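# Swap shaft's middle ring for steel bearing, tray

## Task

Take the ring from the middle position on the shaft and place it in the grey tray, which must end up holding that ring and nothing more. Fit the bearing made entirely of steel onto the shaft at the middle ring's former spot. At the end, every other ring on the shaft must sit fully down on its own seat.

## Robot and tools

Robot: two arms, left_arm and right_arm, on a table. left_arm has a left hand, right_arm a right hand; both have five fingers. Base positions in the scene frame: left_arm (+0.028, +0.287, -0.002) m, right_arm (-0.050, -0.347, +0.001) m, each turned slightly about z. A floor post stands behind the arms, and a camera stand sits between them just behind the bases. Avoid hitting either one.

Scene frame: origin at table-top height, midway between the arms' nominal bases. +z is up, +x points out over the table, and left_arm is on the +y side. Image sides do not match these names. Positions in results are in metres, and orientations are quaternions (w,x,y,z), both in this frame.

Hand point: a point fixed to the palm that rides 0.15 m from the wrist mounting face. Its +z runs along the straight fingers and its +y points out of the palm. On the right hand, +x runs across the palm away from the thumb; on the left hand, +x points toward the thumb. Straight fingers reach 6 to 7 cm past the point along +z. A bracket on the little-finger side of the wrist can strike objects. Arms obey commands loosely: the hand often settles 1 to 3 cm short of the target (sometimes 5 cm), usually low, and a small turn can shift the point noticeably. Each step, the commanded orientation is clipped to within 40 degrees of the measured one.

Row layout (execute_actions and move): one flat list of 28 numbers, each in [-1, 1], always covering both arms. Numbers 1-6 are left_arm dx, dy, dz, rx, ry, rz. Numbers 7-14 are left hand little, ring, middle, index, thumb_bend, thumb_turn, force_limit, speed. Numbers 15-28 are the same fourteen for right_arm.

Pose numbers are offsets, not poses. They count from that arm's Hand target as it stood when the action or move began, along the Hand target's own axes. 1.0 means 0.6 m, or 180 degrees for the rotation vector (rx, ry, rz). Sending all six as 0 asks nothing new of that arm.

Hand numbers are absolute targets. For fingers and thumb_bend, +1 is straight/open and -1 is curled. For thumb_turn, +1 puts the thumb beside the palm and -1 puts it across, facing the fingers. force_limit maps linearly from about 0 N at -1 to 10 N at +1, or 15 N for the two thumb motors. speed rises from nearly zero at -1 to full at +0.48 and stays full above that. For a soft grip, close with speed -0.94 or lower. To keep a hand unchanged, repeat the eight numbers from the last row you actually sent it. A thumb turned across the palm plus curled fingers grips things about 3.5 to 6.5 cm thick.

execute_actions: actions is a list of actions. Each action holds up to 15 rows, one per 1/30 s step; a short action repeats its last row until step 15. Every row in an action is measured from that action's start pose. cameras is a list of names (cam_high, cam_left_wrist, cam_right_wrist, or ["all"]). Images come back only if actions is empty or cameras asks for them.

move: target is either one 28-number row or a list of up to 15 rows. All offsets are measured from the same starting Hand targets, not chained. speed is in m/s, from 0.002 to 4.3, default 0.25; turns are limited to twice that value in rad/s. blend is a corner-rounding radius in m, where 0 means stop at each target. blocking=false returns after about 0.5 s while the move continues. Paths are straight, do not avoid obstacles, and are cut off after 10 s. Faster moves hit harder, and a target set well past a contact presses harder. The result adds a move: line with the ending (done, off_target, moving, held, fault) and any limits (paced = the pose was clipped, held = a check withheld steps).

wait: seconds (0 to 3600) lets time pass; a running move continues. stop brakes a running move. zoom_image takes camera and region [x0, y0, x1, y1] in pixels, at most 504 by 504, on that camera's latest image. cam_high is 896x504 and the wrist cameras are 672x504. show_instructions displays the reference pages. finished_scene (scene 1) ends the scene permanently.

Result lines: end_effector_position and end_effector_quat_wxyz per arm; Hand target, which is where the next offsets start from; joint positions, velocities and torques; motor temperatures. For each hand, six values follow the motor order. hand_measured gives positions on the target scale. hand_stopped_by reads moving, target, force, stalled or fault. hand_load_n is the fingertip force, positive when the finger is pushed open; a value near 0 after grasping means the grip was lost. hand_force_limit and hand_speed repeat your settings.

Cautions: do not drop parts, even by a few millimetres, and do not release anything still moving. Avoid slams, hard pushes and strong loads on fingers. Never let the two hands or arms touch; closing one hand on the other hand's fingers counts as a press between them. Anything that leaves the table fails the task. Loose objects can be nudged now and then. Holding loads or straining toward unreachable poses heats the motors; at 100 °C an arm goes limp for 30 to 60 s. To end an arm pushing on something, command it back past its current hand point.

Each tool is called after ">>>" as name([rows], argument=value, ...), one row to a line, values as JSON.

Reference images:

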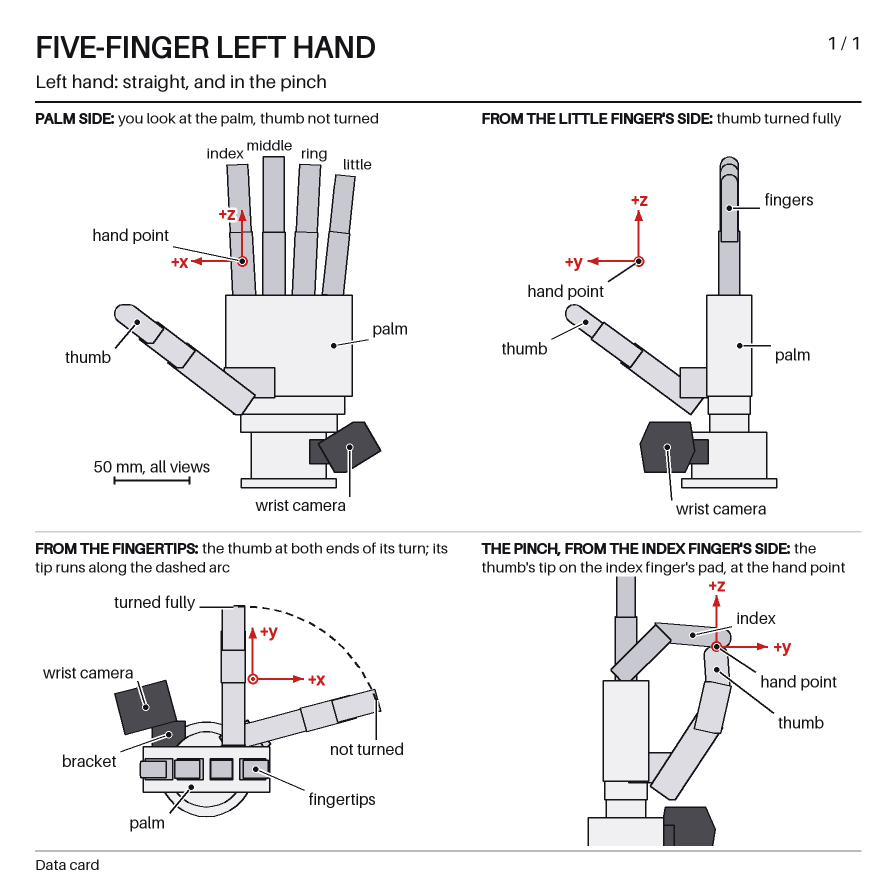

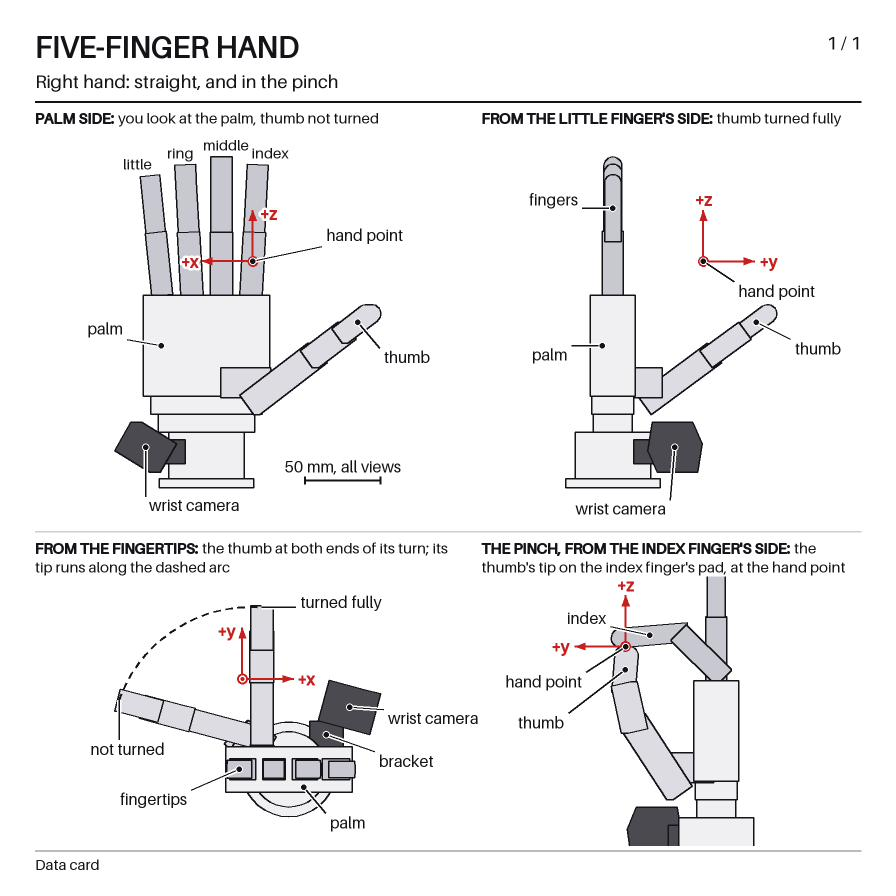

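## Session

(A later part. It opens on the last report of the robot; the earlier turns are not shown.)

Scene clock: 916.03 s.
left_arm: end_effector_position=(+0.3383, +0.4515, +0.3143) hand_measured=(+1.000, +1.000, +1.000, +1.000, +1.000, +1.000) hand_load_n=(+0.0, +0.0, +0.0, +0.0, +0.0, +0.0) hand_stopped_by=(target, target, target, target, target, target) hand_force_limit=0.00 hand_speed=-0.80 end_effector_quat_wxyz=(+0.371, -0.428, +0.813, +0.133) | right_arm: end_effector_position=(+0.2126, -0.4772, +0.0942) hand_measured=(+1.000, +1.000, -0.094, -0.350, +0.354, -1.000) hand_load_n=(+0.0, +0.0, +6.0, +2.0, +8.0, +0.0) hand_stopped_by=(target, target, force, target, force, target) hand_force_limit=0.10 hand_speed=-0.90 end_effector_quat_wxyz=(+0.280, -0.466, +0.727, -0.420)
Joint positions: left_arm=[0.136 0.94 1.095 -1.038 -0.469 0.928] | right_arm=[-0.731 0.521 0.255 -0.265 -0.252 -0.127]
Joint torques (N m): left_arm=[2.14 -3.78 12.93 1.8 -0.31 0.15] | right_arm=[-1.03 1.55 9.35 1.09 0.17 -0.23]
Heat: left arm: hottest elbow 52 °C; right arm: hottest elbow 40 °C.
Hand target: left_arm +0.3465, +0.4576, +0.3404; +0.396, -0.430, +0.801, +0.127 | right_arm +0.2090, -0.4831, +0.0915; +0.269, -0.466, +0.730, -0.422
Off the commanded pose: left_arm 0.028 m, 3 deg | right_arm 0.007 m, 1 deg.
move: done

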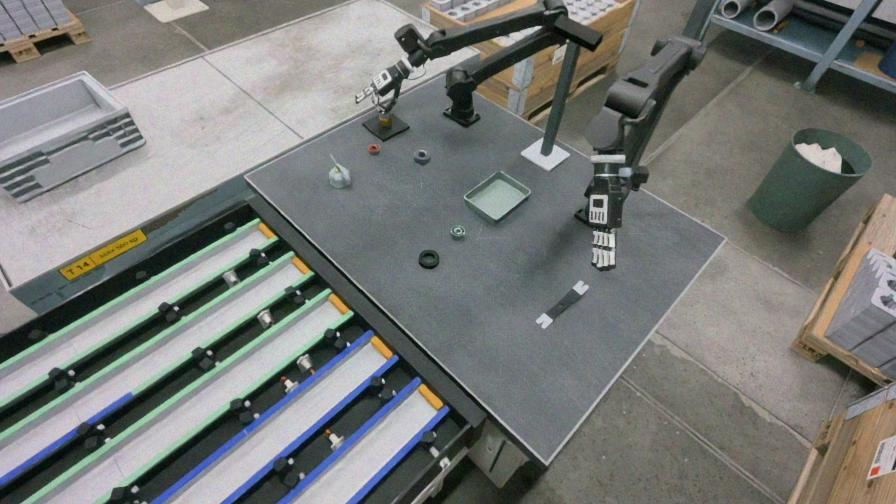

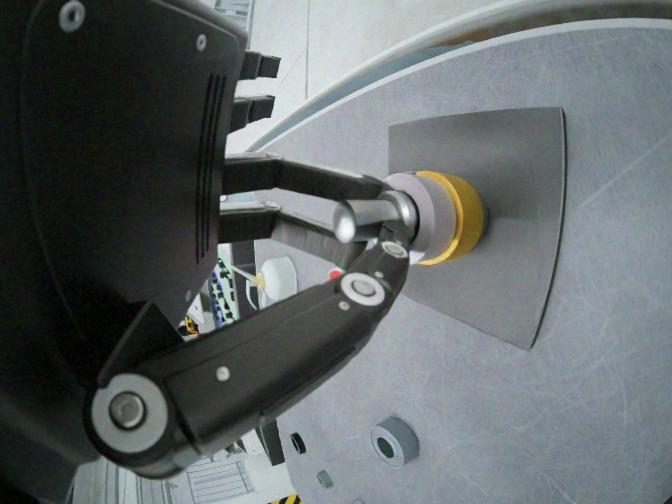

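>>> move(target=[0,0,0,0,0,0,1,1,1,1,1,1,0,-0.8,0,0,0,0,0,0,1,1,0.3,0.3,0.75,-1,0.1,-0.5], cameras=[])

>>> move(target=[0,0,0,0,0,0,1,1,1,1,1,1,0,-0.8,0,0.0115,0.0066,0,0,0,1,1,0.3,0.3,0.75,-1,0.1,-0.5], speed=0.05, cameras=["cam_high","cam_right_wrist"])

>>> zoom_image(camera="cam_high", region=[350, 80, 430, 150])

>>> zoom_image(camera="cam_right_wrist", region=[290, 120, 540, 300])

Scene clock: 939.23 s.
left_arm: end_effector_position=(+0.3383, +0.4515, +0.3143) hand_measured=(+1.000, +1.000, +1.000, +1.000, +1.000, +1.000) hand_load_n=(+0.0, +0.0, +0.0, +0.0, +0.0, +0.0) hand_stopped_by=(target, target, target, target, target, target) hand_force_limit=0.00 hand_speed=-0.80 end_effector_quat_wxyz=(+0.371, -0.428, +0.813, +0.133) | right_arm: end_effector_position=(+0.2116, -0.4786, +0.0929) hand_measured=(+1.000, +1.000, +0.300, +0.300, +0.750, -1.000) hand_load_n=(-0.5, +0.0, +0.0, +0.0, +0.0, +0.0) hand_stopped_by=(target, target, target, target, target, target) hand_force_limit=0.10 hand_speed=-0.50 end_effector_quat_wxyz=(+0.276, -0.464, +0.729, -0.420)
Joint positions: left_arm=[0.136 0.94 1.095 -1.038 -0.469 0.928] | right_arm=[-0.731 0.523 0.254 -0.266 -0.243 -0.127]
Joint torques (N m): left_arm=[2.14 -3.78 12.93 1.8 -0.31 0.15] | right_arm=[-1.14 1.32 9.39 1.1 -0.12 -0.22]
Heat: left arm: hottest elbow 52 °C; right arm: hottest elbow 40 °C.
Hand target: left_arm +0.3465, +0.4576, +0.3404; +0.396, -0.430, +0.801, +0.127 | right_arm +0.2089, -0.4831, +0.0913; +0.268, -0.466, +0.730, -0.422
Off the commanded pose: left_arm 0.028 m, 3 deg | right_arm 0.005 m, 1 deg.
move: done

Scene clock: 939.93 s.
left_arm: end_effector_position=(+0.3383, +0.4515, +0.3143) hand_measured=(+1.000, +1.000, +1.000, +1.000, +1.000, +1.000) hand_load_n=(+0.0, +0.0, +0.0, +0.0, +0.0, +0.0) hand_stopped_by=(target, target, target, target, target, target) hand_force_limit=0.00 hand_speed=-0.80 end_effector_quat_wxyz=(+0.371, -0.428, +0.813, +0.133) | right_arm: end_effector_position=(+0.2080, -0.4754, +0.0808) hand_measured=(+1.000, +1.000, +0.300, +0.300, +0.750, -1.000) hand_load_n=(+0.0, +0.0, +0.0, +0.0, +0.0, +0.0) hand_stopped_by=(target, target, target, target, target, target) hand_force_limit=0.10 hand_speed=-0.50 end_effector_quat_wxyz=(+0.273, -0.466, +0.735, -0.410)
Joint positions: left_arm=[0.136 0.94 1.095 -1.038 -0.469 0.928] | right_arm=[-0.731 0.536 0.237 -0.261 -0.243 -0.127]
Joint torques (N m): left_arm=[2.2 -3.78 12.92 1.8 -0.31 0.15] | right_arm=[-1.08 1.14 9.21 2.06 -0.12 -0.22]
Heat: left arm: hottest elbow 52 °C; right arm: hottest elbow 40 °C.
Hand target: left_arm +0.3465, +0.4576, +0.3404; +0.396, -0.430, +0.801, +0.127 | right_arm +0.2089, -0.4831, +0.0835; +0.268, -0.466, +0.730, -0.422
Off the commanded pose: left_arm 0.028 m, 3 deg | right_arm 0.008 m, 2 deg.
move: done

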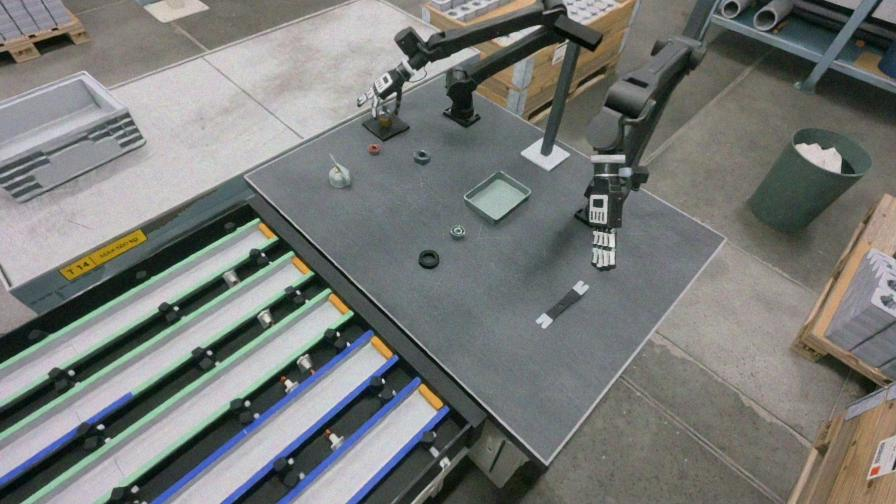

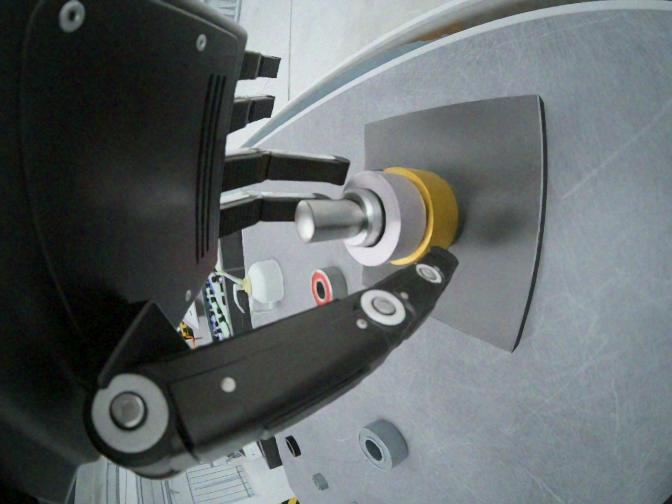

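Scaled by 6.300 from the camera's image (finer frame: 1280x720).

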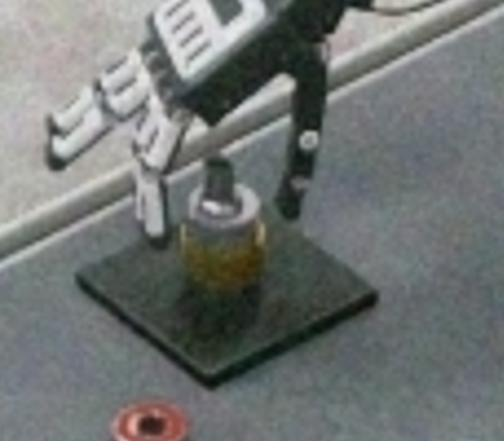

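Scaled by 2.016 from the camera's image (finer frame: 960x720).

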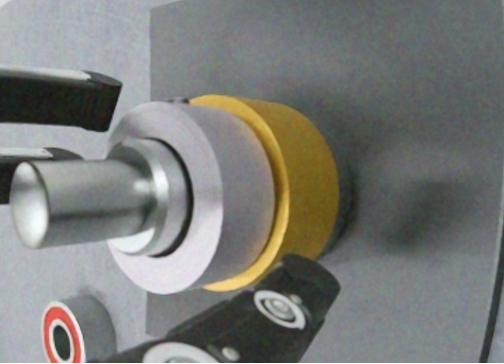

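>>> move(target=[0,0,0,0,0,0,1,1,1,1,1,1,0,-0.8,-0.0025,0.0055,0.0032,0,0,0,1,1,0.3,0.3,0.75,-1,0.1,-0.5], speed=0.05, cameras=[])

>>> move(target=[0,0,0,0,0,0,1,1,1,1,1,1,0,-0.8,0,0,0,0,0,0,1,1,-0.2,-0.2,0.3,-1,-0.2,-0.9], cameras=["cam_high","cam_right_wrist"])

>>> zoom_image(camera="cam_high", region=[350, 80, 430, 150])

>>> zoom_image(camera="cam_right_wrist", region=[290, 120, 540, 300])

Scene clock: 961.00 s.
left_arm: end_effector_position=(+0.3383, +0.4515, +0.3143) hand_measured=(+1.000, +1.000, +1.000, +1.000, +1.000, +1.000) hand_load_n=(+0.0, +0.0, +0.0, +0.0, +0.0, +0.0) hand_stopped_by=(target, target, target, target, target, target) hand_force_limit=0.00 hand_speed=-0.80 end_effector_quat_wxyz=(+0.371, -0.428, +0.813, +0.133) | right_arm: end_effector_position=(+0.2079, -0.4771, +0.0782) hand_measured=(+1.000, +1.000, +0.300, +0.300, +0.750, -1.000) hand_load_n=(+0.0, +0.0, +0.5, +0.0, +0.0, +0.0) hand_stopped_by=(target, target, target, target, target, target) hand_force_limit=0.10 hand_speed=-0.50 end_effector_quat_wxyz=(+0.271, -0.464, +0.735, -0.413)
Joint positions: left_arm=[0.136 0.94 1.095 -1.038 -0.469 0.928] | right_arm=[-0.731 0.541 0.229 -0.244 -0.236 -0.127]
Joint torques (N m): left_arm=[2.2 -3.78 12.93 1.81 -0.31 0.15] | right_arm=[-0.44 1.26 9.03 2.06 -0.1 -0.17]
Heat: left arm: hottest elbow 53 °C; right arm: hottest elbow 40 °C.
Hand target: left_arm +0.3465, +0.4576, +0.3404; +0.396, -0.430, +0.801, +0.127 | right_arm +0.2096, -0.4818, +0.0797; +0.268, -0.466, +0.730, -0.422
Off the commanded pose: left_arm 0.028 m, 3 deg | right_arm 0.005 m, 1 deg.
move: done

Scene clock: 962.47 s.
left_arm: end_effector_position=(+0.3383, +0.4515, +0.3143) hand_measured=(+1.000, +1.000, +1.000, +1.000, +1.000, +1.000) hand_load_n=(+0.0, +0.0, +0.0, +0.0, +0.0, -0.5) hand_stopped_by=(target, target, target, target, target, target) hand_force_limit=0.00 hand_speed=-0.80 end_effector_quat_wxyz=(+0.371, -0.428, +0.813, +0.133) | right_arm: end_effector_position=(+0.2098, -0.4794, +0.0805) hand_measured=(+1.000, +1.000, +0.060, +0.032, +0.578, -1.000) hand_load_n=(+0.0, +0.0, +2.0, +3.5, +6.0, +0.0) hand_stopped_by=(target, target, force, force, force, target) hand_force_limit=-0.20 hand_speed=-0.90 end_effector_quat_wxyz=(+0.271, -0.463, +0.733, -0.419)
Joint positions: left_arm=[0.136 0.94 1.095 -1.038 -0.469 0.928] | right_arm=[-0.731 0.542 0.229 -0.229 -0.233 -0.127]
Joint torques (N m): left_arm=[2.2 -3.78 12.92 1.81 -0.31 0.15] | right_arm=[-0.32 1.2 9.05 1.58 -0.23 -0.17]
Heat: left arm: hottest elbow 53 °C; right arm: hottest elbow 41 °C.
Hand target: left_arm +0.3465, +0.4576, +0.3404; +0.396, -0.430, +0.801, +0.127 | right_arm +0.2096, -0.4817, +0.0796; +0.268, -0.466, +0.730, -0.422
Off the commanded pose: left_arm 0.028 m, 3 deg | right_arm 0.002 m, 1 deg.
move: done

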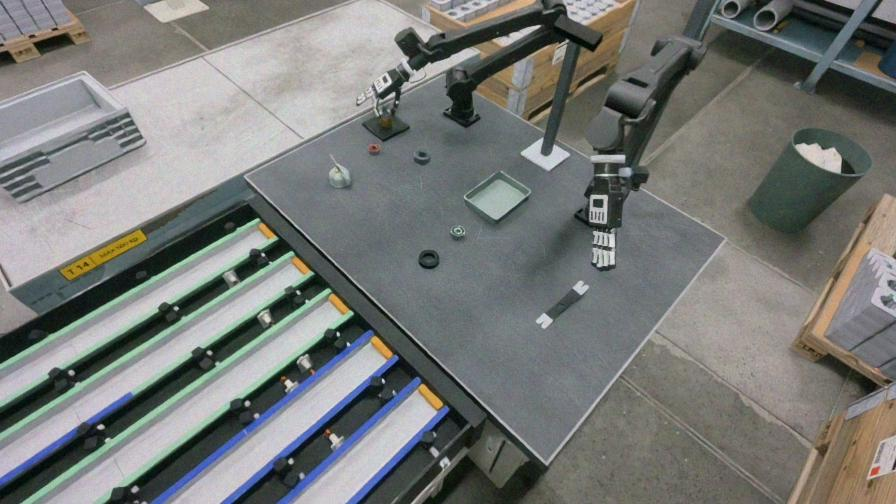

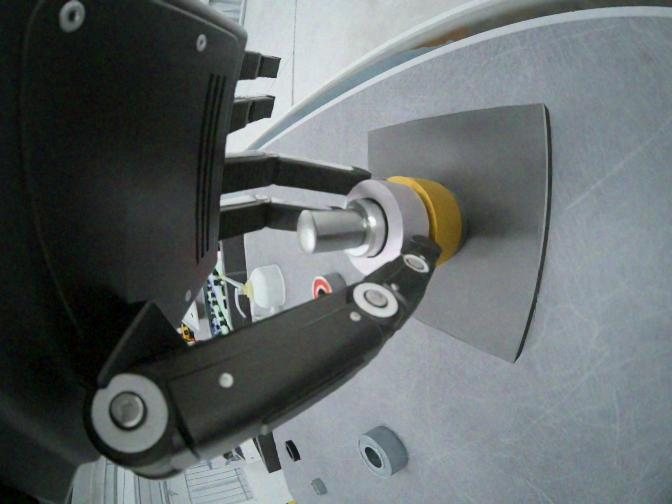

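Scaled by 6.300 from the camera's image (finer frame: 1280x720).

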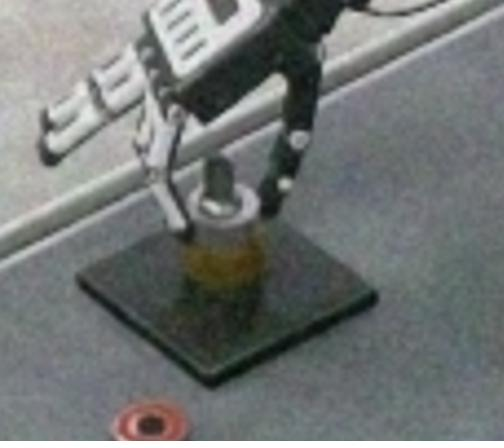

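Scaled by 2.016 from the camera's image (finer frame: 960x720).

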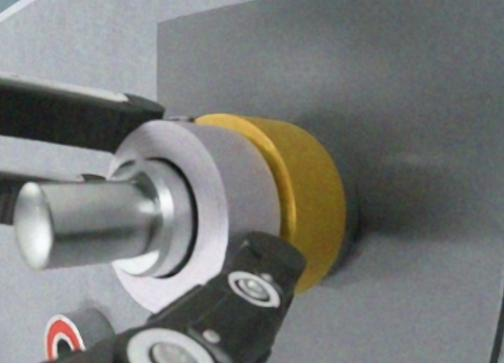

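>>> move(target=[0,0,0,0,0,0,1,1,1,1,1,1,0,-0.8,0,0,0,0,0,0,1,1,-0.3,-0.3,0.15,-1,0.2,-0.9], cameras=[])

>>> move([
  [0,0,0,0,0,0,1,1,1,1,1,1,0,-0.8,0.0025,-0.0413,-0.0118,0,0,0,1,1,-0.3,-0.3,0.15,-1,0.2,-0.9],
  [0,0,0,0,0,0,1,1,1,1,1,1,0,-0.8,0.0025,-0.0774,-0.0326,0,0,0,1,1,-0.3,-0.3,0.15,-1,0.2,-0.9],
], speed=0.08, blend=0.01, cameras=["cam_high","cam_right_wrist"])

>>> zoom_image(camera="cam_high", region=[350, 80, 430, 150])

>>> zoom_image(camera="cam_right_wrist", region=[290, 120, 540, 300])

Scene clock: 975.17 s.
left_arm: end_effector_position=(+0.3383, +0.4515, +0.3143) hand_measured=(+1.000, +1.000, +1.000, +1.000, +1.000, +1.000) hand_load_n=(+0.0, +0.0, +0.0, +0.0, +0.0, +0.5) hand_stopped_by=(target, target, target, target, target, target) hand_force_limit=0.00 hand_speed=-0.80 end_effector_quat_wxyz=(+0.371, -0.428, +0.813, +0.133) | right_arm: end_effector_position=(+0.2098, -0.4795, +0.0804) hand_measured=(+1.000, +1.000, +0.044, +0.026, +0.570, -1.000) hand_load_n=(+0.0, -0.5, +6.5, +5.5, +9.0, +0.5) hand_stopped_by=(target, target, force, force, force, target) hand_force_limit=0.20 hand_speed=-0.90 end_effector_quat_wxyz=(+0.271, -0.463, +0.733, -0.419)
Joint positions: left_arm=[0.136 0.94 1.095 -1.038 -0.469 0.928] | right_arm=[-0.731 0.542 0.229 -0.228 -0.233 -0.127]
Joint torques (N m): left_arm=[2.14 -3.78 12.92 1.8 -0.31 0.15] | right_arm=[-0.56 1.2 9.03 1.58 -0.23 -0.17]
Heat: left arm: hottest elbow 53 °C; right arm: hottest elbow 42 °C.
Hand target: left_arm +0.3465, +0.4576, +0.3404; +0.396, -0.430, +0.801, +0.127 | right_arm +0.2096, -0.4817, +0.0797; +0.268, -0.466, +0.730, -0.422
Off the commanded pose: left_arm 0.028 m, 3 deg | right_arm 0.002 m, 1 deg.
move: done

Scene clock: 976.30 s.
left_arm: end_effector_position=(+0.3383, +0.4515, +0.3143) hand_measured=(+1.000, +1.000, +1.000, +1.000, +1.000, +1.000) hand_load_n=(+0.0, +0.0, +0.0, +0.0, +0.0, +0.0) hand_stopped_by=(target, target, target, target, target, target) hand_force_limit=0.00 hand_speed=-0.80 end_effector_quat_wxyz=(+0.371, -0.428, +0.813, +0.133) | right_arm: end_effector_position=(+0.2053, -0.4771, +0.0946) hand_measured=(+1.000, +1.000, +0.046, +0.026, +0.570, -1.000) hand_load_n=(+0.0, +0.0, +7.5, +6.5, +8.5, +0.0) hand_stopped_by=(target, target, force, force, force, target) hand_force_limit=0.20 hand_speed=-0.90 end_effector_quat_wxyz=(+0.262, -0.465, +0.745, -0.399)
Joint positions: left_arm=[0.136 0.94 1.095 -1.038 -0.469 0.928] | right_arm=[-0.731 0.529 0.291 -0.354 -0.227 -0.127]
Joint torques (N m): left_arm=[2.2 -3.78 12.92 1.81 -0.31 0.15] | right_arm=[-0.15 -0.5 13.72 0.36 -0.32 -0.13]
Heat: left arm: hottest elbow 53 °C; right arm: hottest elbow 42 °C.
Hand target: left_arm +0.3465, +0.4576, +0.3404; +0.396, -0.430, +0.801, +0.127 | right_arm +0.2147, -0.4858, +0.1297; +0.268, -0.466, +0.730, -0.422
Off the commanded pose: left_arm 0.028 m, 3 deg | right_arm 0.037 m, 3 deg.
move: off_target (right_arm)

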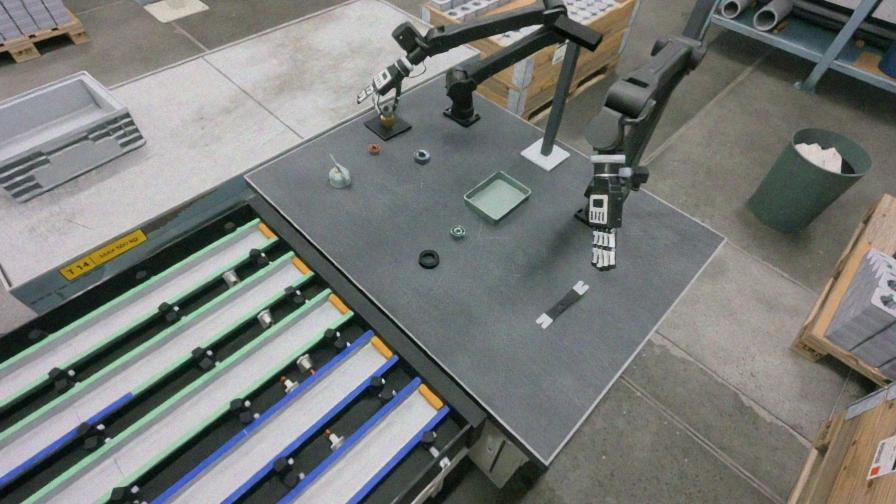

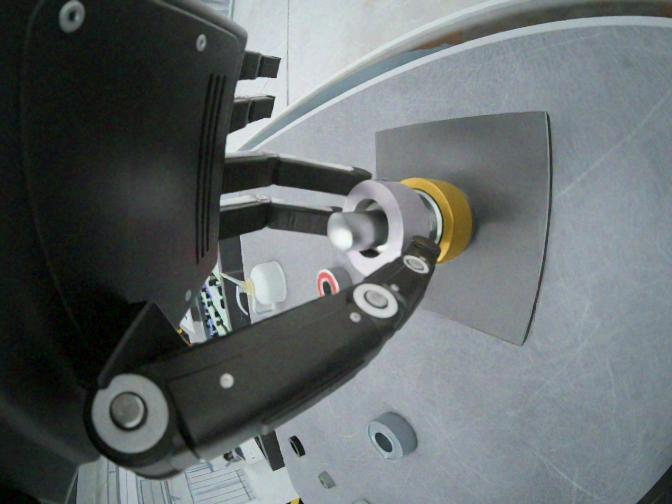

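Scaled by 6.300 from the camera's image (finer frame: 1280x720).

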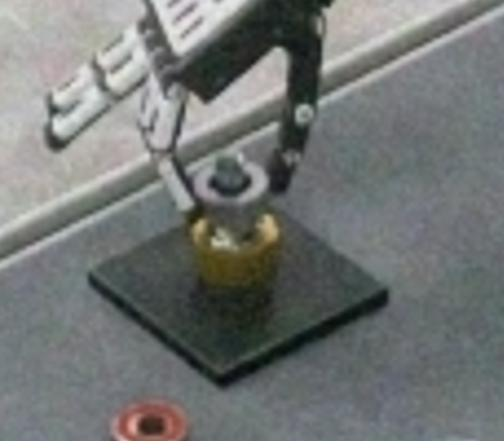

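Scaled by 2.016 from the camera's image (finer frame: 960x720).

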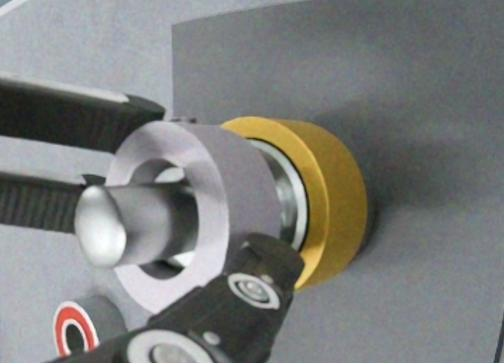

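>>> zoom_image(camera="cam_high", region=[440, 150, 560, 240])

Scaled by 4.200 from the camera's image (finer frame: 1280x720).

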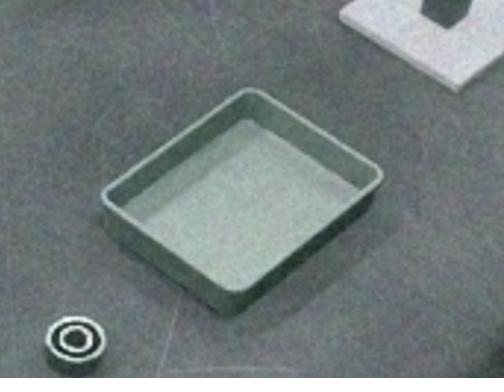

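>>> move(target=[0,0,0,0,0,0,1,1,1,1,1,1,0,-0.8,0,-0.1155,-0.0667,0,0,0,1,1,-0.3,-0.3,0.15,-1,0.2,-0.9], speed=0.1, cameras=["cam_high","cam_right_wrist"])

>>> zoom_image(camera="cam_high", region=[340, 40, 440, 150])

Scene clock: 1029.53 s.
left_arm: end_effector_position=(+0.3383, +0.4515, +0.3143) hand_measured=(+1.000, +1.000, +1.000, +1.000, +1.000, +1.000) hand_load_n=(+0.0, +0.0, +0.0, +0.0, +0.0, +0.0) hand_stopped_by=(target, target, target, target, target, target) hand_force_limit=0.00 hand_speed=-0.80 end_effector_quat_wxyz=(+0.371, -0.428, +0.813, +0.133) | right_arm: end_effector_position=(+0.2071, -0.4784, +0.1724) hand_measured=(+1.000, +1.000, +0.046, +0.026, +0.572, -1.000) hand_load_n=(+0.0, +0.0, +6.0, +4.5, +9.5, +1.0) hand_stopped_by=(target, target, force, force, force, target) hand_force_limit=0.20 hand_speed=-0.90 end_effector_quat_wxyz=(+0.261, -0.466, +0.748, -0.394)
Joint positions: left_arm=[0.136 0.94 1.095 -1.038 -0.469 0.928] | right_arm=[-0.731 0.504 0.496 -0.596 -0.228 -0.127]
Joint torques (N m): left_arm=[2.2 -3.78 12.93 1.8 -0.31 0.15] | right_arm=[-0.26 -0.26 14.05 0.77 -0.3 -0.15]
Motor temperatures (°C): left_arm=[28 27 53 27 21 25] | right_arm=[27 23 53 22 22 23]
Heat: left arm: hottest elbow 53 °C; right arm: hottest elbow 53 °C.
Hand target: left_arm +0.3465, +0.4576, +0.3404; +0.396, -0.430, +0.801, +0.127 | right_arm +0.2147, -0.4857, +0.2097; +0.268, -0.466, +0.730, -0.422
Off the commanded pose: left_arm 0.028 m, 3 deg | right_arm 0.039 m, 4 deg.
move: off_target (right_arm)

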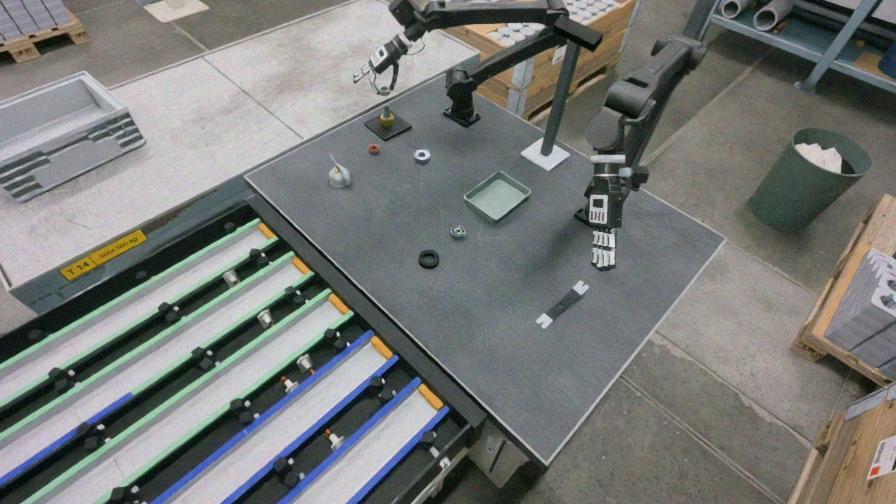

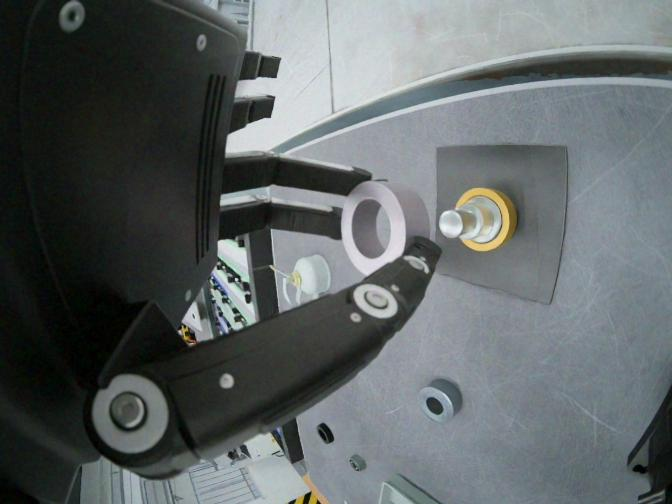

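Scaled by 4.582 from the camera's image (finer frame: 1280x720).

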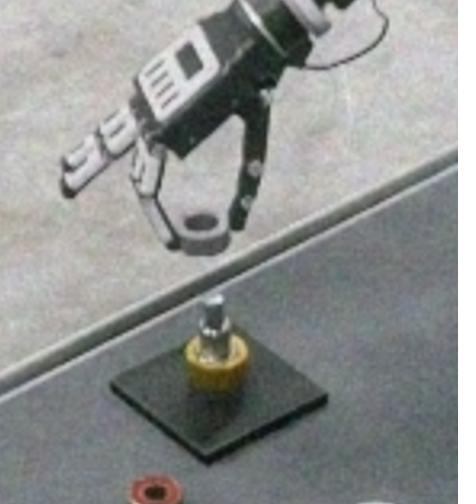

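>>> move(target=[0,0,0,0,0,0,1,1,1,1,1,1,0,-0.8,-0.7797,0.2052,-0.322,0,-0.2646,-0.1528,1,1,-0.3,-0.3,0.15,-1,0.2,-0.9], speed=0.15, cameras=["cam_high","cam_right_wrist"])

>>> zoom_image(camera="cam_high", region=[420, 100, 560, 240])

Scene clock: 1048.70 s.
left_arm: end_effector_position=(+0.3383, +0.4515, +0.3143) hand_measured=(+1.000, +1.000, +1.000, +1.000, +1.000, +1.000) hand_load_n=(+0.0, +0.0, +0.0, +0.0, +0.0, +0.0) hand_stopped_by=(target, target, target, target, target, target) hand_force_limit=0.00 hand_speed=-0.80 end_effector_quat_wxyz=(+0.371, -0.428, +0.813, +0.133) | right_arm: end_effector_position=(+0.1950, +0.0086, +0.1611) hand_measured=(+1.000, +1.000, +0.046, +0.026, +0.572, -1.000) hand_load_n=(+0.0, +0.0, +6.0, +4.5, +9.5, +1.0) hand_stopped_by=(target, target, force, force, force, target) hand_force_limit=0.20 hand_speed=-0.90 end_effector_quat_wxyz=(-0.395, +0.765, -0.442, +0.250)
Joint positions: left_arm=[0.136 0.94 1.095 -1.038 -0.469 0.928] | right_arm=[1.05 1.046 0.711 -0.353 0.483 0.324]
Joint torques (N m): left_arm=[2.14 -3.72 12.93 1.8 -0.31 0.15] | right_arm=[0.73 -5.3 13.5 2.04 0.11 -0.22]
Heat: left arm: hottest elbow 53 °C; right arm: hottest elbow 51 °C.
Hand target: left_arm +0.3465, +0.4576, +0.3404; +0.396, -0.430, +0.801, +0.127 | right_arm +0.2049, +0.0350, +0.1994; -0.433, +0.750, -0.433, +0.250
Off the commanded pose: left_arm 0.028 m, 3 deg | right_arm 0.048 m, 5 deg.
move: off_target (right_arm)

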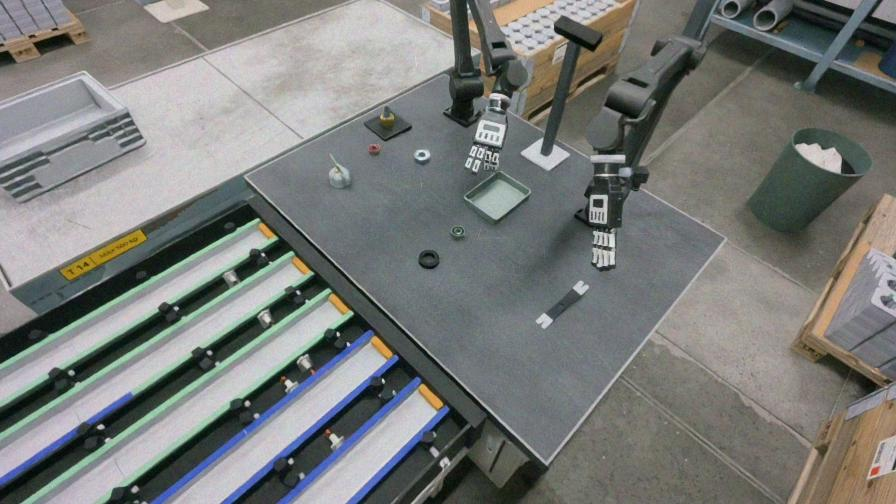

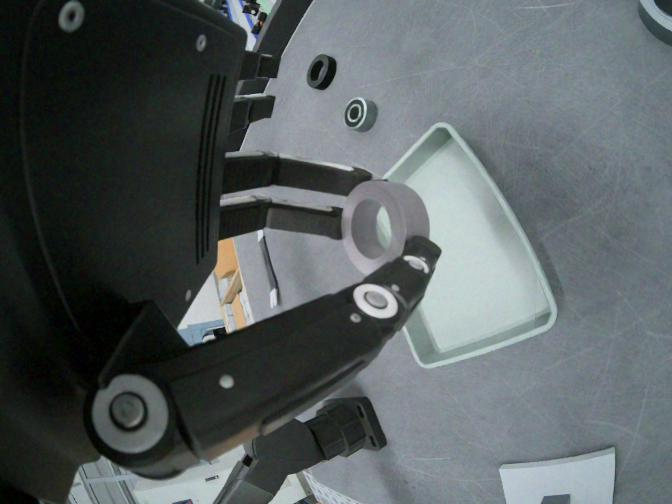

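Scaled by 3.600 from the camera's image (finer frame: 1280x720).

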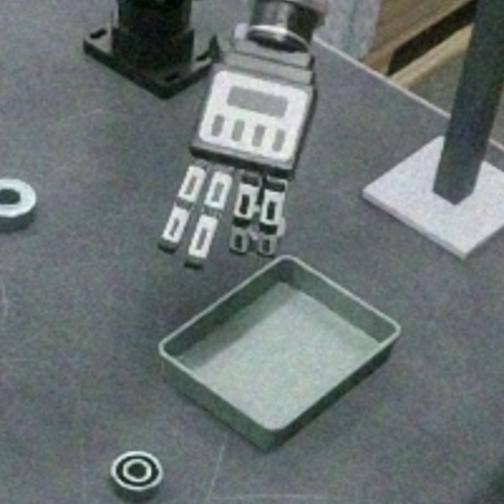

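>>> move(target=[0,0,0,0,0,0,1,1,1,1,1,1,0,-0.8,-0.026,0.1873,0.1255,0,0,0,1,1,-0.3,-0.3,0.15,-1,0.2,-0.9], speed=0.12, cameras=["cam_high","cam_right_wrist"])

>>> zoom_image(camera="cam_high", region=[440, 130, 560, 250])

Scene clock: 1076.73 s.
left_arm: end_effector_position=(+0.3383, +0.4515, +0.3143) hand_measured=(+1.000, +1.000, +1.000, +1.000, +1.000, +1.000) hand_load_n=(+0.0, +0.0, +0.0, +0.0, +0.0, +0.0) hand_stopped_by=(target, target, target, target, target, target) hand_force_limit=0.00 hand_speed=-0.80 end_effector_quat_wxyz=(+0.371, -0.428, +0.813, +0.133) | right_arm: end_effector_position=(+0.2060, +0.0425, +0.0551) hand_measured=(+1.000, +1.000, +0.046, +0.026, +0.572, -1.000) hand_load_n=(+0.0, +0.0, +6.5, +4.5, +10.0, +0.5) hand_stopped_by=(target, target, force, force, force, target) hand_force_limit=0.20 hand_speed=-0.90 end_effector_quat_wxyz=(-0.416, +0.756, -0.438, +0.252)
Joint positions: left_arm=[0.136 0.94 1.095 -1.038 -0.469 0.928] | right_arm=[1.07 1.335 0.578 0.113 0.498 0.324]
Joint torques (N m): left_arm=[2.14 -3.78 12.92 1.8 -0.31 0.15] | right_arm=[0.97 -8 7.61 2.04 0.26 -0.03]
Motor temperatures (°C): left_arm=[28 27 54 27 21 25] | right_arm=[26 24 55 22 22 23]
Heat: left arm: hottest elbow 54 °C; right arm: hottest elbow 55 °C.
Hand target: left_arm +0.3465, +0.4576, +0.3404; +0.396, -0.430, +0.801, +0.127 | right_arm +0.2047, +0.0531, +0.0646; -0.433, +0.750, -0.433, +0.250
Off the commanded pose: left_arm 0.028 m, 3 deg | right_arm 0.014 m, 2 deg.
move: off_target (right_arm)

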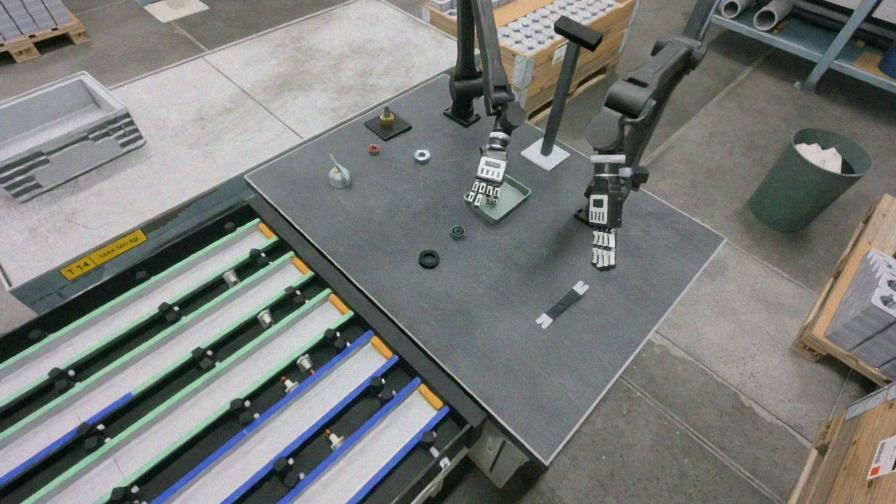

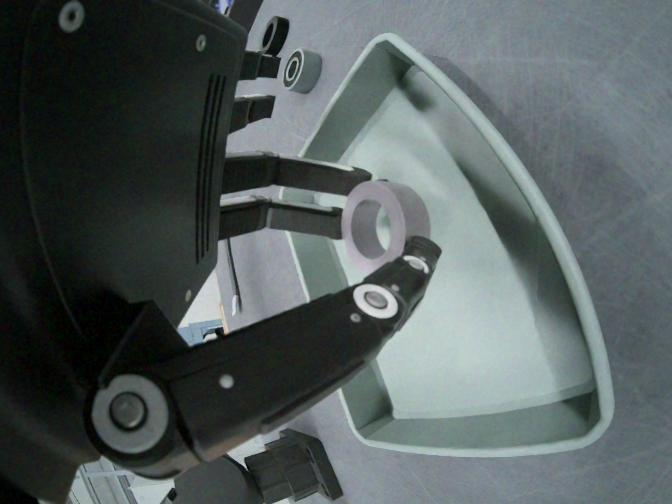

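Scaled by 4.200 from the camera's image (finer frame: 1280x720).

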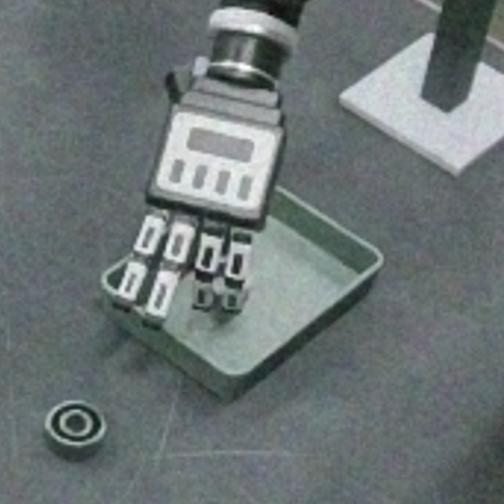

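>>> move(target=[0,0,0,0,0,0,1,1,1,1,1,1,0,-0.8,-0.0228,0.0203,0.0047,0,0,0,1,1,-0.3,-0.3,0.15,-1,0.2,-0.9], speed=0.05, cameras=["cam_right_wrist"])

>>> zoom_image(camera="cam_right_wrist", region=[290, 120, 540, 300])

Scene clock: 1092.93 s.
left_arm: end_effector_position=(+0.3383, +0.4515, +0.3143) hand_measured=(+1.000, +1.000, +1.000, +1.000, +1.000, +1.000) hand_load_n=(+0.0, +0.0, +0.5, +0.0, +0.0, +0.0) hand_stopped_by=(target, target, target, target, target, target) hand_force_limit=0.00 hand_speed=-0.80 end_effector_quat_wxyz=(+0.371, -0.428, +0.813, +0.133) | right_arm: end_effector_position=(+0.1959, +0.0517, +0.0444) hand_measured=(+1.000, +1.000, +0.046, +0.026, +0.572, -1.000) hand_load_n=(+0.0, +0.0, +6.0, +4.0, +9.5, +1.0) hand_stopped_by=(target, target, force, force, force, target) hand_force_limit=0.20 hand_speed=-0.90 end_effector_quat_wxyz=(-0.415, +0.760, -0.429, +0.256)
Joint positions: left_arm=[0.136 0.94 1.095 -1.038 -0.469 0.928] | right_arm=[1.111 1.374 0.578 0.144 0.529 0.329]
Joint torques (N m): left_arm=[2.2 -3.78 12.93 1.8 -0.31 0.15] | right_arm=[0.73 -8 7.46 1.99 0.29 0.16]
Heat: left arm: hottest elbow 54 °C; right arm: hottest elbow 51 °C.
Hand target: left_arm +0.3465, +0.4576, +0.3404; +0.396, -0.430, +0.801, +0.127 | right_arm +0.1948, +0.0631, +0.0527; -0.433, +0.750, -0.433, +0.250
Off the commanded pose: left_arm 0.028 m, 3 deg | right_arm 0.014 m, 2 deg.
move: off_target (right_arm)

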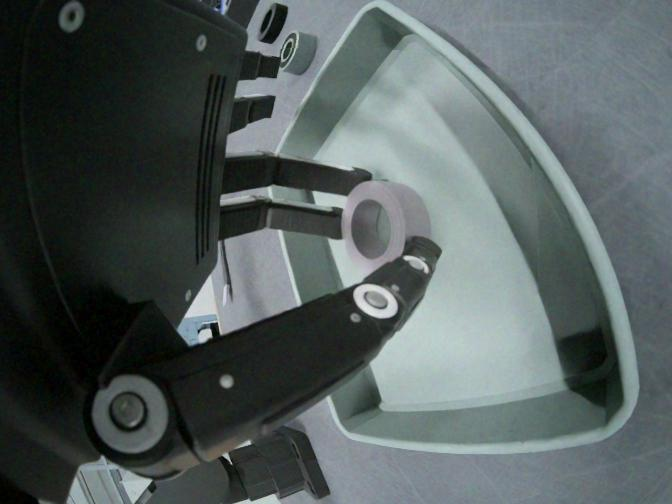

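Scaled by 2.016 from the camera's image (finer frame: 960x720).

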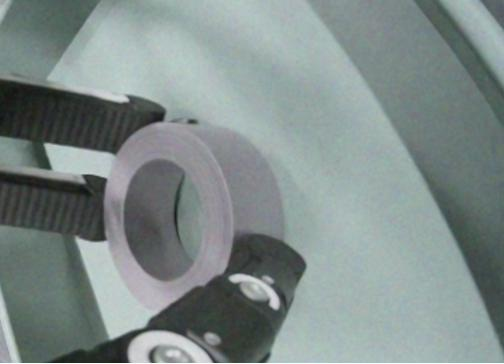

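>>> move(target=[0,0,0,0,0,0,1,1,1,1,1,1,0,-0.8,0,0.0058,0.0033,0,0,0,1,1,-0.3,-0.3,0.15,-1,0.2,-0.9], speed=0.04, cameras=[])

>>> move(target=[0,0,0,0,0,0,1,1,1,1,1,1,0,-0.8,0,0.0043,0.0025,0,0,0,1,1,-0.3,-0.3,0.15,-1,0.2,-0.9], speed=0.04, cameras=["cam_right_wrist"])

Scene clock: 1100.63 s.
left_arm: end_effector_position=(+0.3383, +0.4515, +0.3143) hand_measured=(+1.000, +1.000, +1.000, +1.000, +1.000, +1.000) hand_load_n=(+0.0, +0.0, +0.0, +0.0, +0.0, +0.0) hand_stopped_by=(target, target, target, target, target, target) hand_force_limit=0.00 hand_speed=-0.80 end_effector_quat_wxyz=(+0.371, -0.428, +0.813, +0.133) | right_arm: end_effector_position=(+0.1969, +0.0537, +0.0432) hand_measured=(+1.000, +1.000, +0.046, +0.026, +0.572, -1.000) hand_load_n=(+0.0, +0.0, +5.5, +4.0, +9.5, +1.0) hand_stopped_by=(target, target, force, force, force, target) hand_force_limit=0.20 hand_speed=-0.90 end_effector_quat_wxyz=(-0.418, +0.759, -0.429, +0.256)
Joint positions: left_arm=[0.136 0.94 1.095 -1.038 -0.469 0.928] | right_arm=[1.111 1.384 0.578 0.159 0.529 0.33]
Joint torques (N m): left_arm=[2.14 -3.78 12.92 1.8 -0.31 0.15] | right_arm=[0.85 -7.82 7.08 2.22 0.27 0.18]
Motor temperatures (°C): left_arm=[28 27 54 27 20 25] | right_arm=[26 24 49 22 22 23]
Heat: left arm: hottest elbow 54 °C; right arm: hottest elbow 49 °C.
Hand target: left_arm +0.3465, +0.4576, +0.3404; +0.396, -0.430, +0.801, +0.127 | right_arm +0.1947, +0.0631, +0.0487; -0.433, +0.750, -0.433, +0.250
Off the commanded pose: left_arm 0.028 m, 3 deg | right_arm 0.011 m, 2 deg.
move: off_target (right_arm)

Scene clock: 1101.13 s.
left_arm: end_effector_position=(+0.3383, +0.4515, +0.3143) hand_measured=(+1.000, +1.000, +1.000, +1.000, +1.000, +1.000) hand_load_n=(+0.0, +0.0, +0.0, +0.0, +0.0, +0.0) hand_stopped_by=(target, target, target, target, target, target) hand_force_limit=0.00 hand_speed=-0.80 end_effector_quat_wxyz=(+0.371, -0.428, +0.813, +0.133) | right_arm: end_effector_position=(+0.1976, +0.0552, +0.0422) hand_measured=(+1.000, +1.000, +0.046, +0.026, +0.572, -1.000) hand_load_n=(+0.0, +0.0, +6.0, +4.0, +9.5, +0.5) hand_stopped_by=(target, target, force, force, force, target) hand_force_limit=0.20 hand_speed=-0.90 end_effector_quat_wxyz=(-0.420, +0.758, -0.430, +0.256)
Joint positions: left_arm=[0.136 0.94 1.095 -1.038 -0.469 0.928] | right_arm=[1.111 1.391 0.578 0.171 0.53 0.33]
Joint torques (N m): left_arm=[2.2 -3.78 12.93 1.8 -0.31 0.15] | right_arm=[0.73 -7.82 6.84 2.13 0.27 0.17]
Heat: left arm: hottest elbow 54 °C; right arm: hottest elbow 49 °C.
Hand target: left_arm +0.3465, +0.4576, +0.3404; +0.396, -0.430, +0.801, +0.127 | right_arm +0.1948, +0.0631, +0.0457; -0.433, +0.750, -0.433, +0.250
Off the commanded pose: left_arm 0.028 m, 3 deg | right_arm 0.009 m, 2 deg.
move: done

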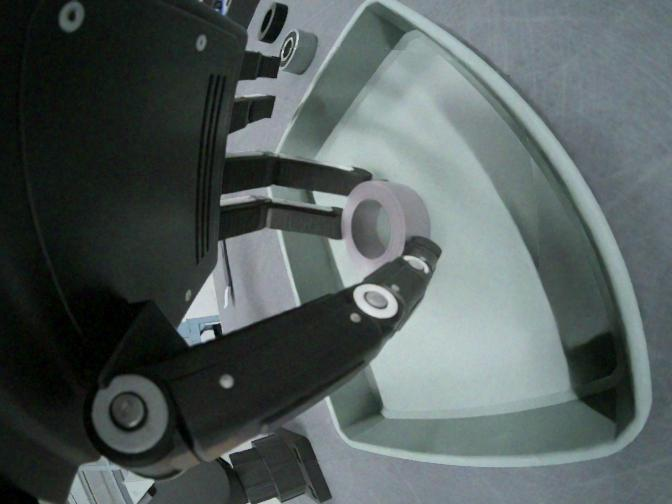

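>>> move(target=[0,0,0,0,0,0,1,1,1,1,1,1,0,-0.8,0,0,0,0,0,0,1,1,0.3,0.3,0.75,-1,0.2,-0.8], cameras=["cam_right_wrist"])

Scene clock: 1108.67 s.
left_arm: end_effector_position=(+0.3383, +0.4515, +0.3143) hand_measured=(+1.000, +1.000, +1.000, +1.000, +1.000, +1.000) hand_load_n=(+0.0, +0.0, +0.0, +0.0, +0.0, +0.0) hand_stopped_by=(target, target, target, target, target, target) hand_force_limit=0.00 hand_speed=-0.80 end_effector_quat_wxyz=(+0.371, -0.428, +0.813, +0.133) | right_arm: end_effector_position=(+0.1980, +0.0561, +0.0431) hand_measured=(+1.000, +1.000, +0.300, +0.300, +0.750, -1.000) hand_load_n=(+0.0, +0.0, +0.0, +0.0, +0.0, +0.0) hand_stopped_by=(target, target, target, target, target, target) hand_force_limit=0.20 hand_speed=-0.80 end_effector_quat_wxyz=(-0.422, +0.756, -0.430, +0.255)
Joint positions: left_arm=[0.136 0.94 1.095 -1.038 -0.469 0.928] | right_arm=[1.111 1.391 0.578 0.175 0.53 0.331]
Joint torques (N m): left_arm=[2.14 -3.78 12.92 1.8 -0.31 0.15] | right_arm=[0.73 -7.77 6.87 1.94 0.25 0.17]
Heat: left arm: hottest elbow 54 °C; right arm: hottest elbow 48 °C.
Hand target: left_arm +0.3465, +0.4576, +0.3404; +0.396, -0.430, +0.801, +0.127 | right_arm +0.1947, +0.0631, +0.0458; -0.433, +0.750, -0.433, +0.250
Off the commanded pose: left_arm 0.028 m, 3 deg | right_arm 0.008 m, 2 deg.
move: done

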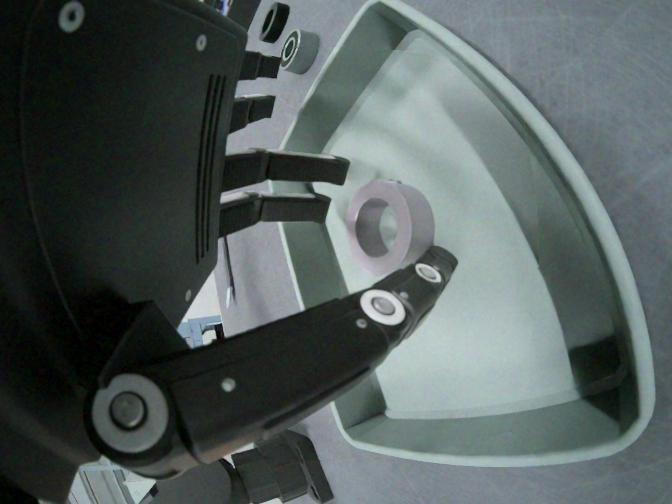

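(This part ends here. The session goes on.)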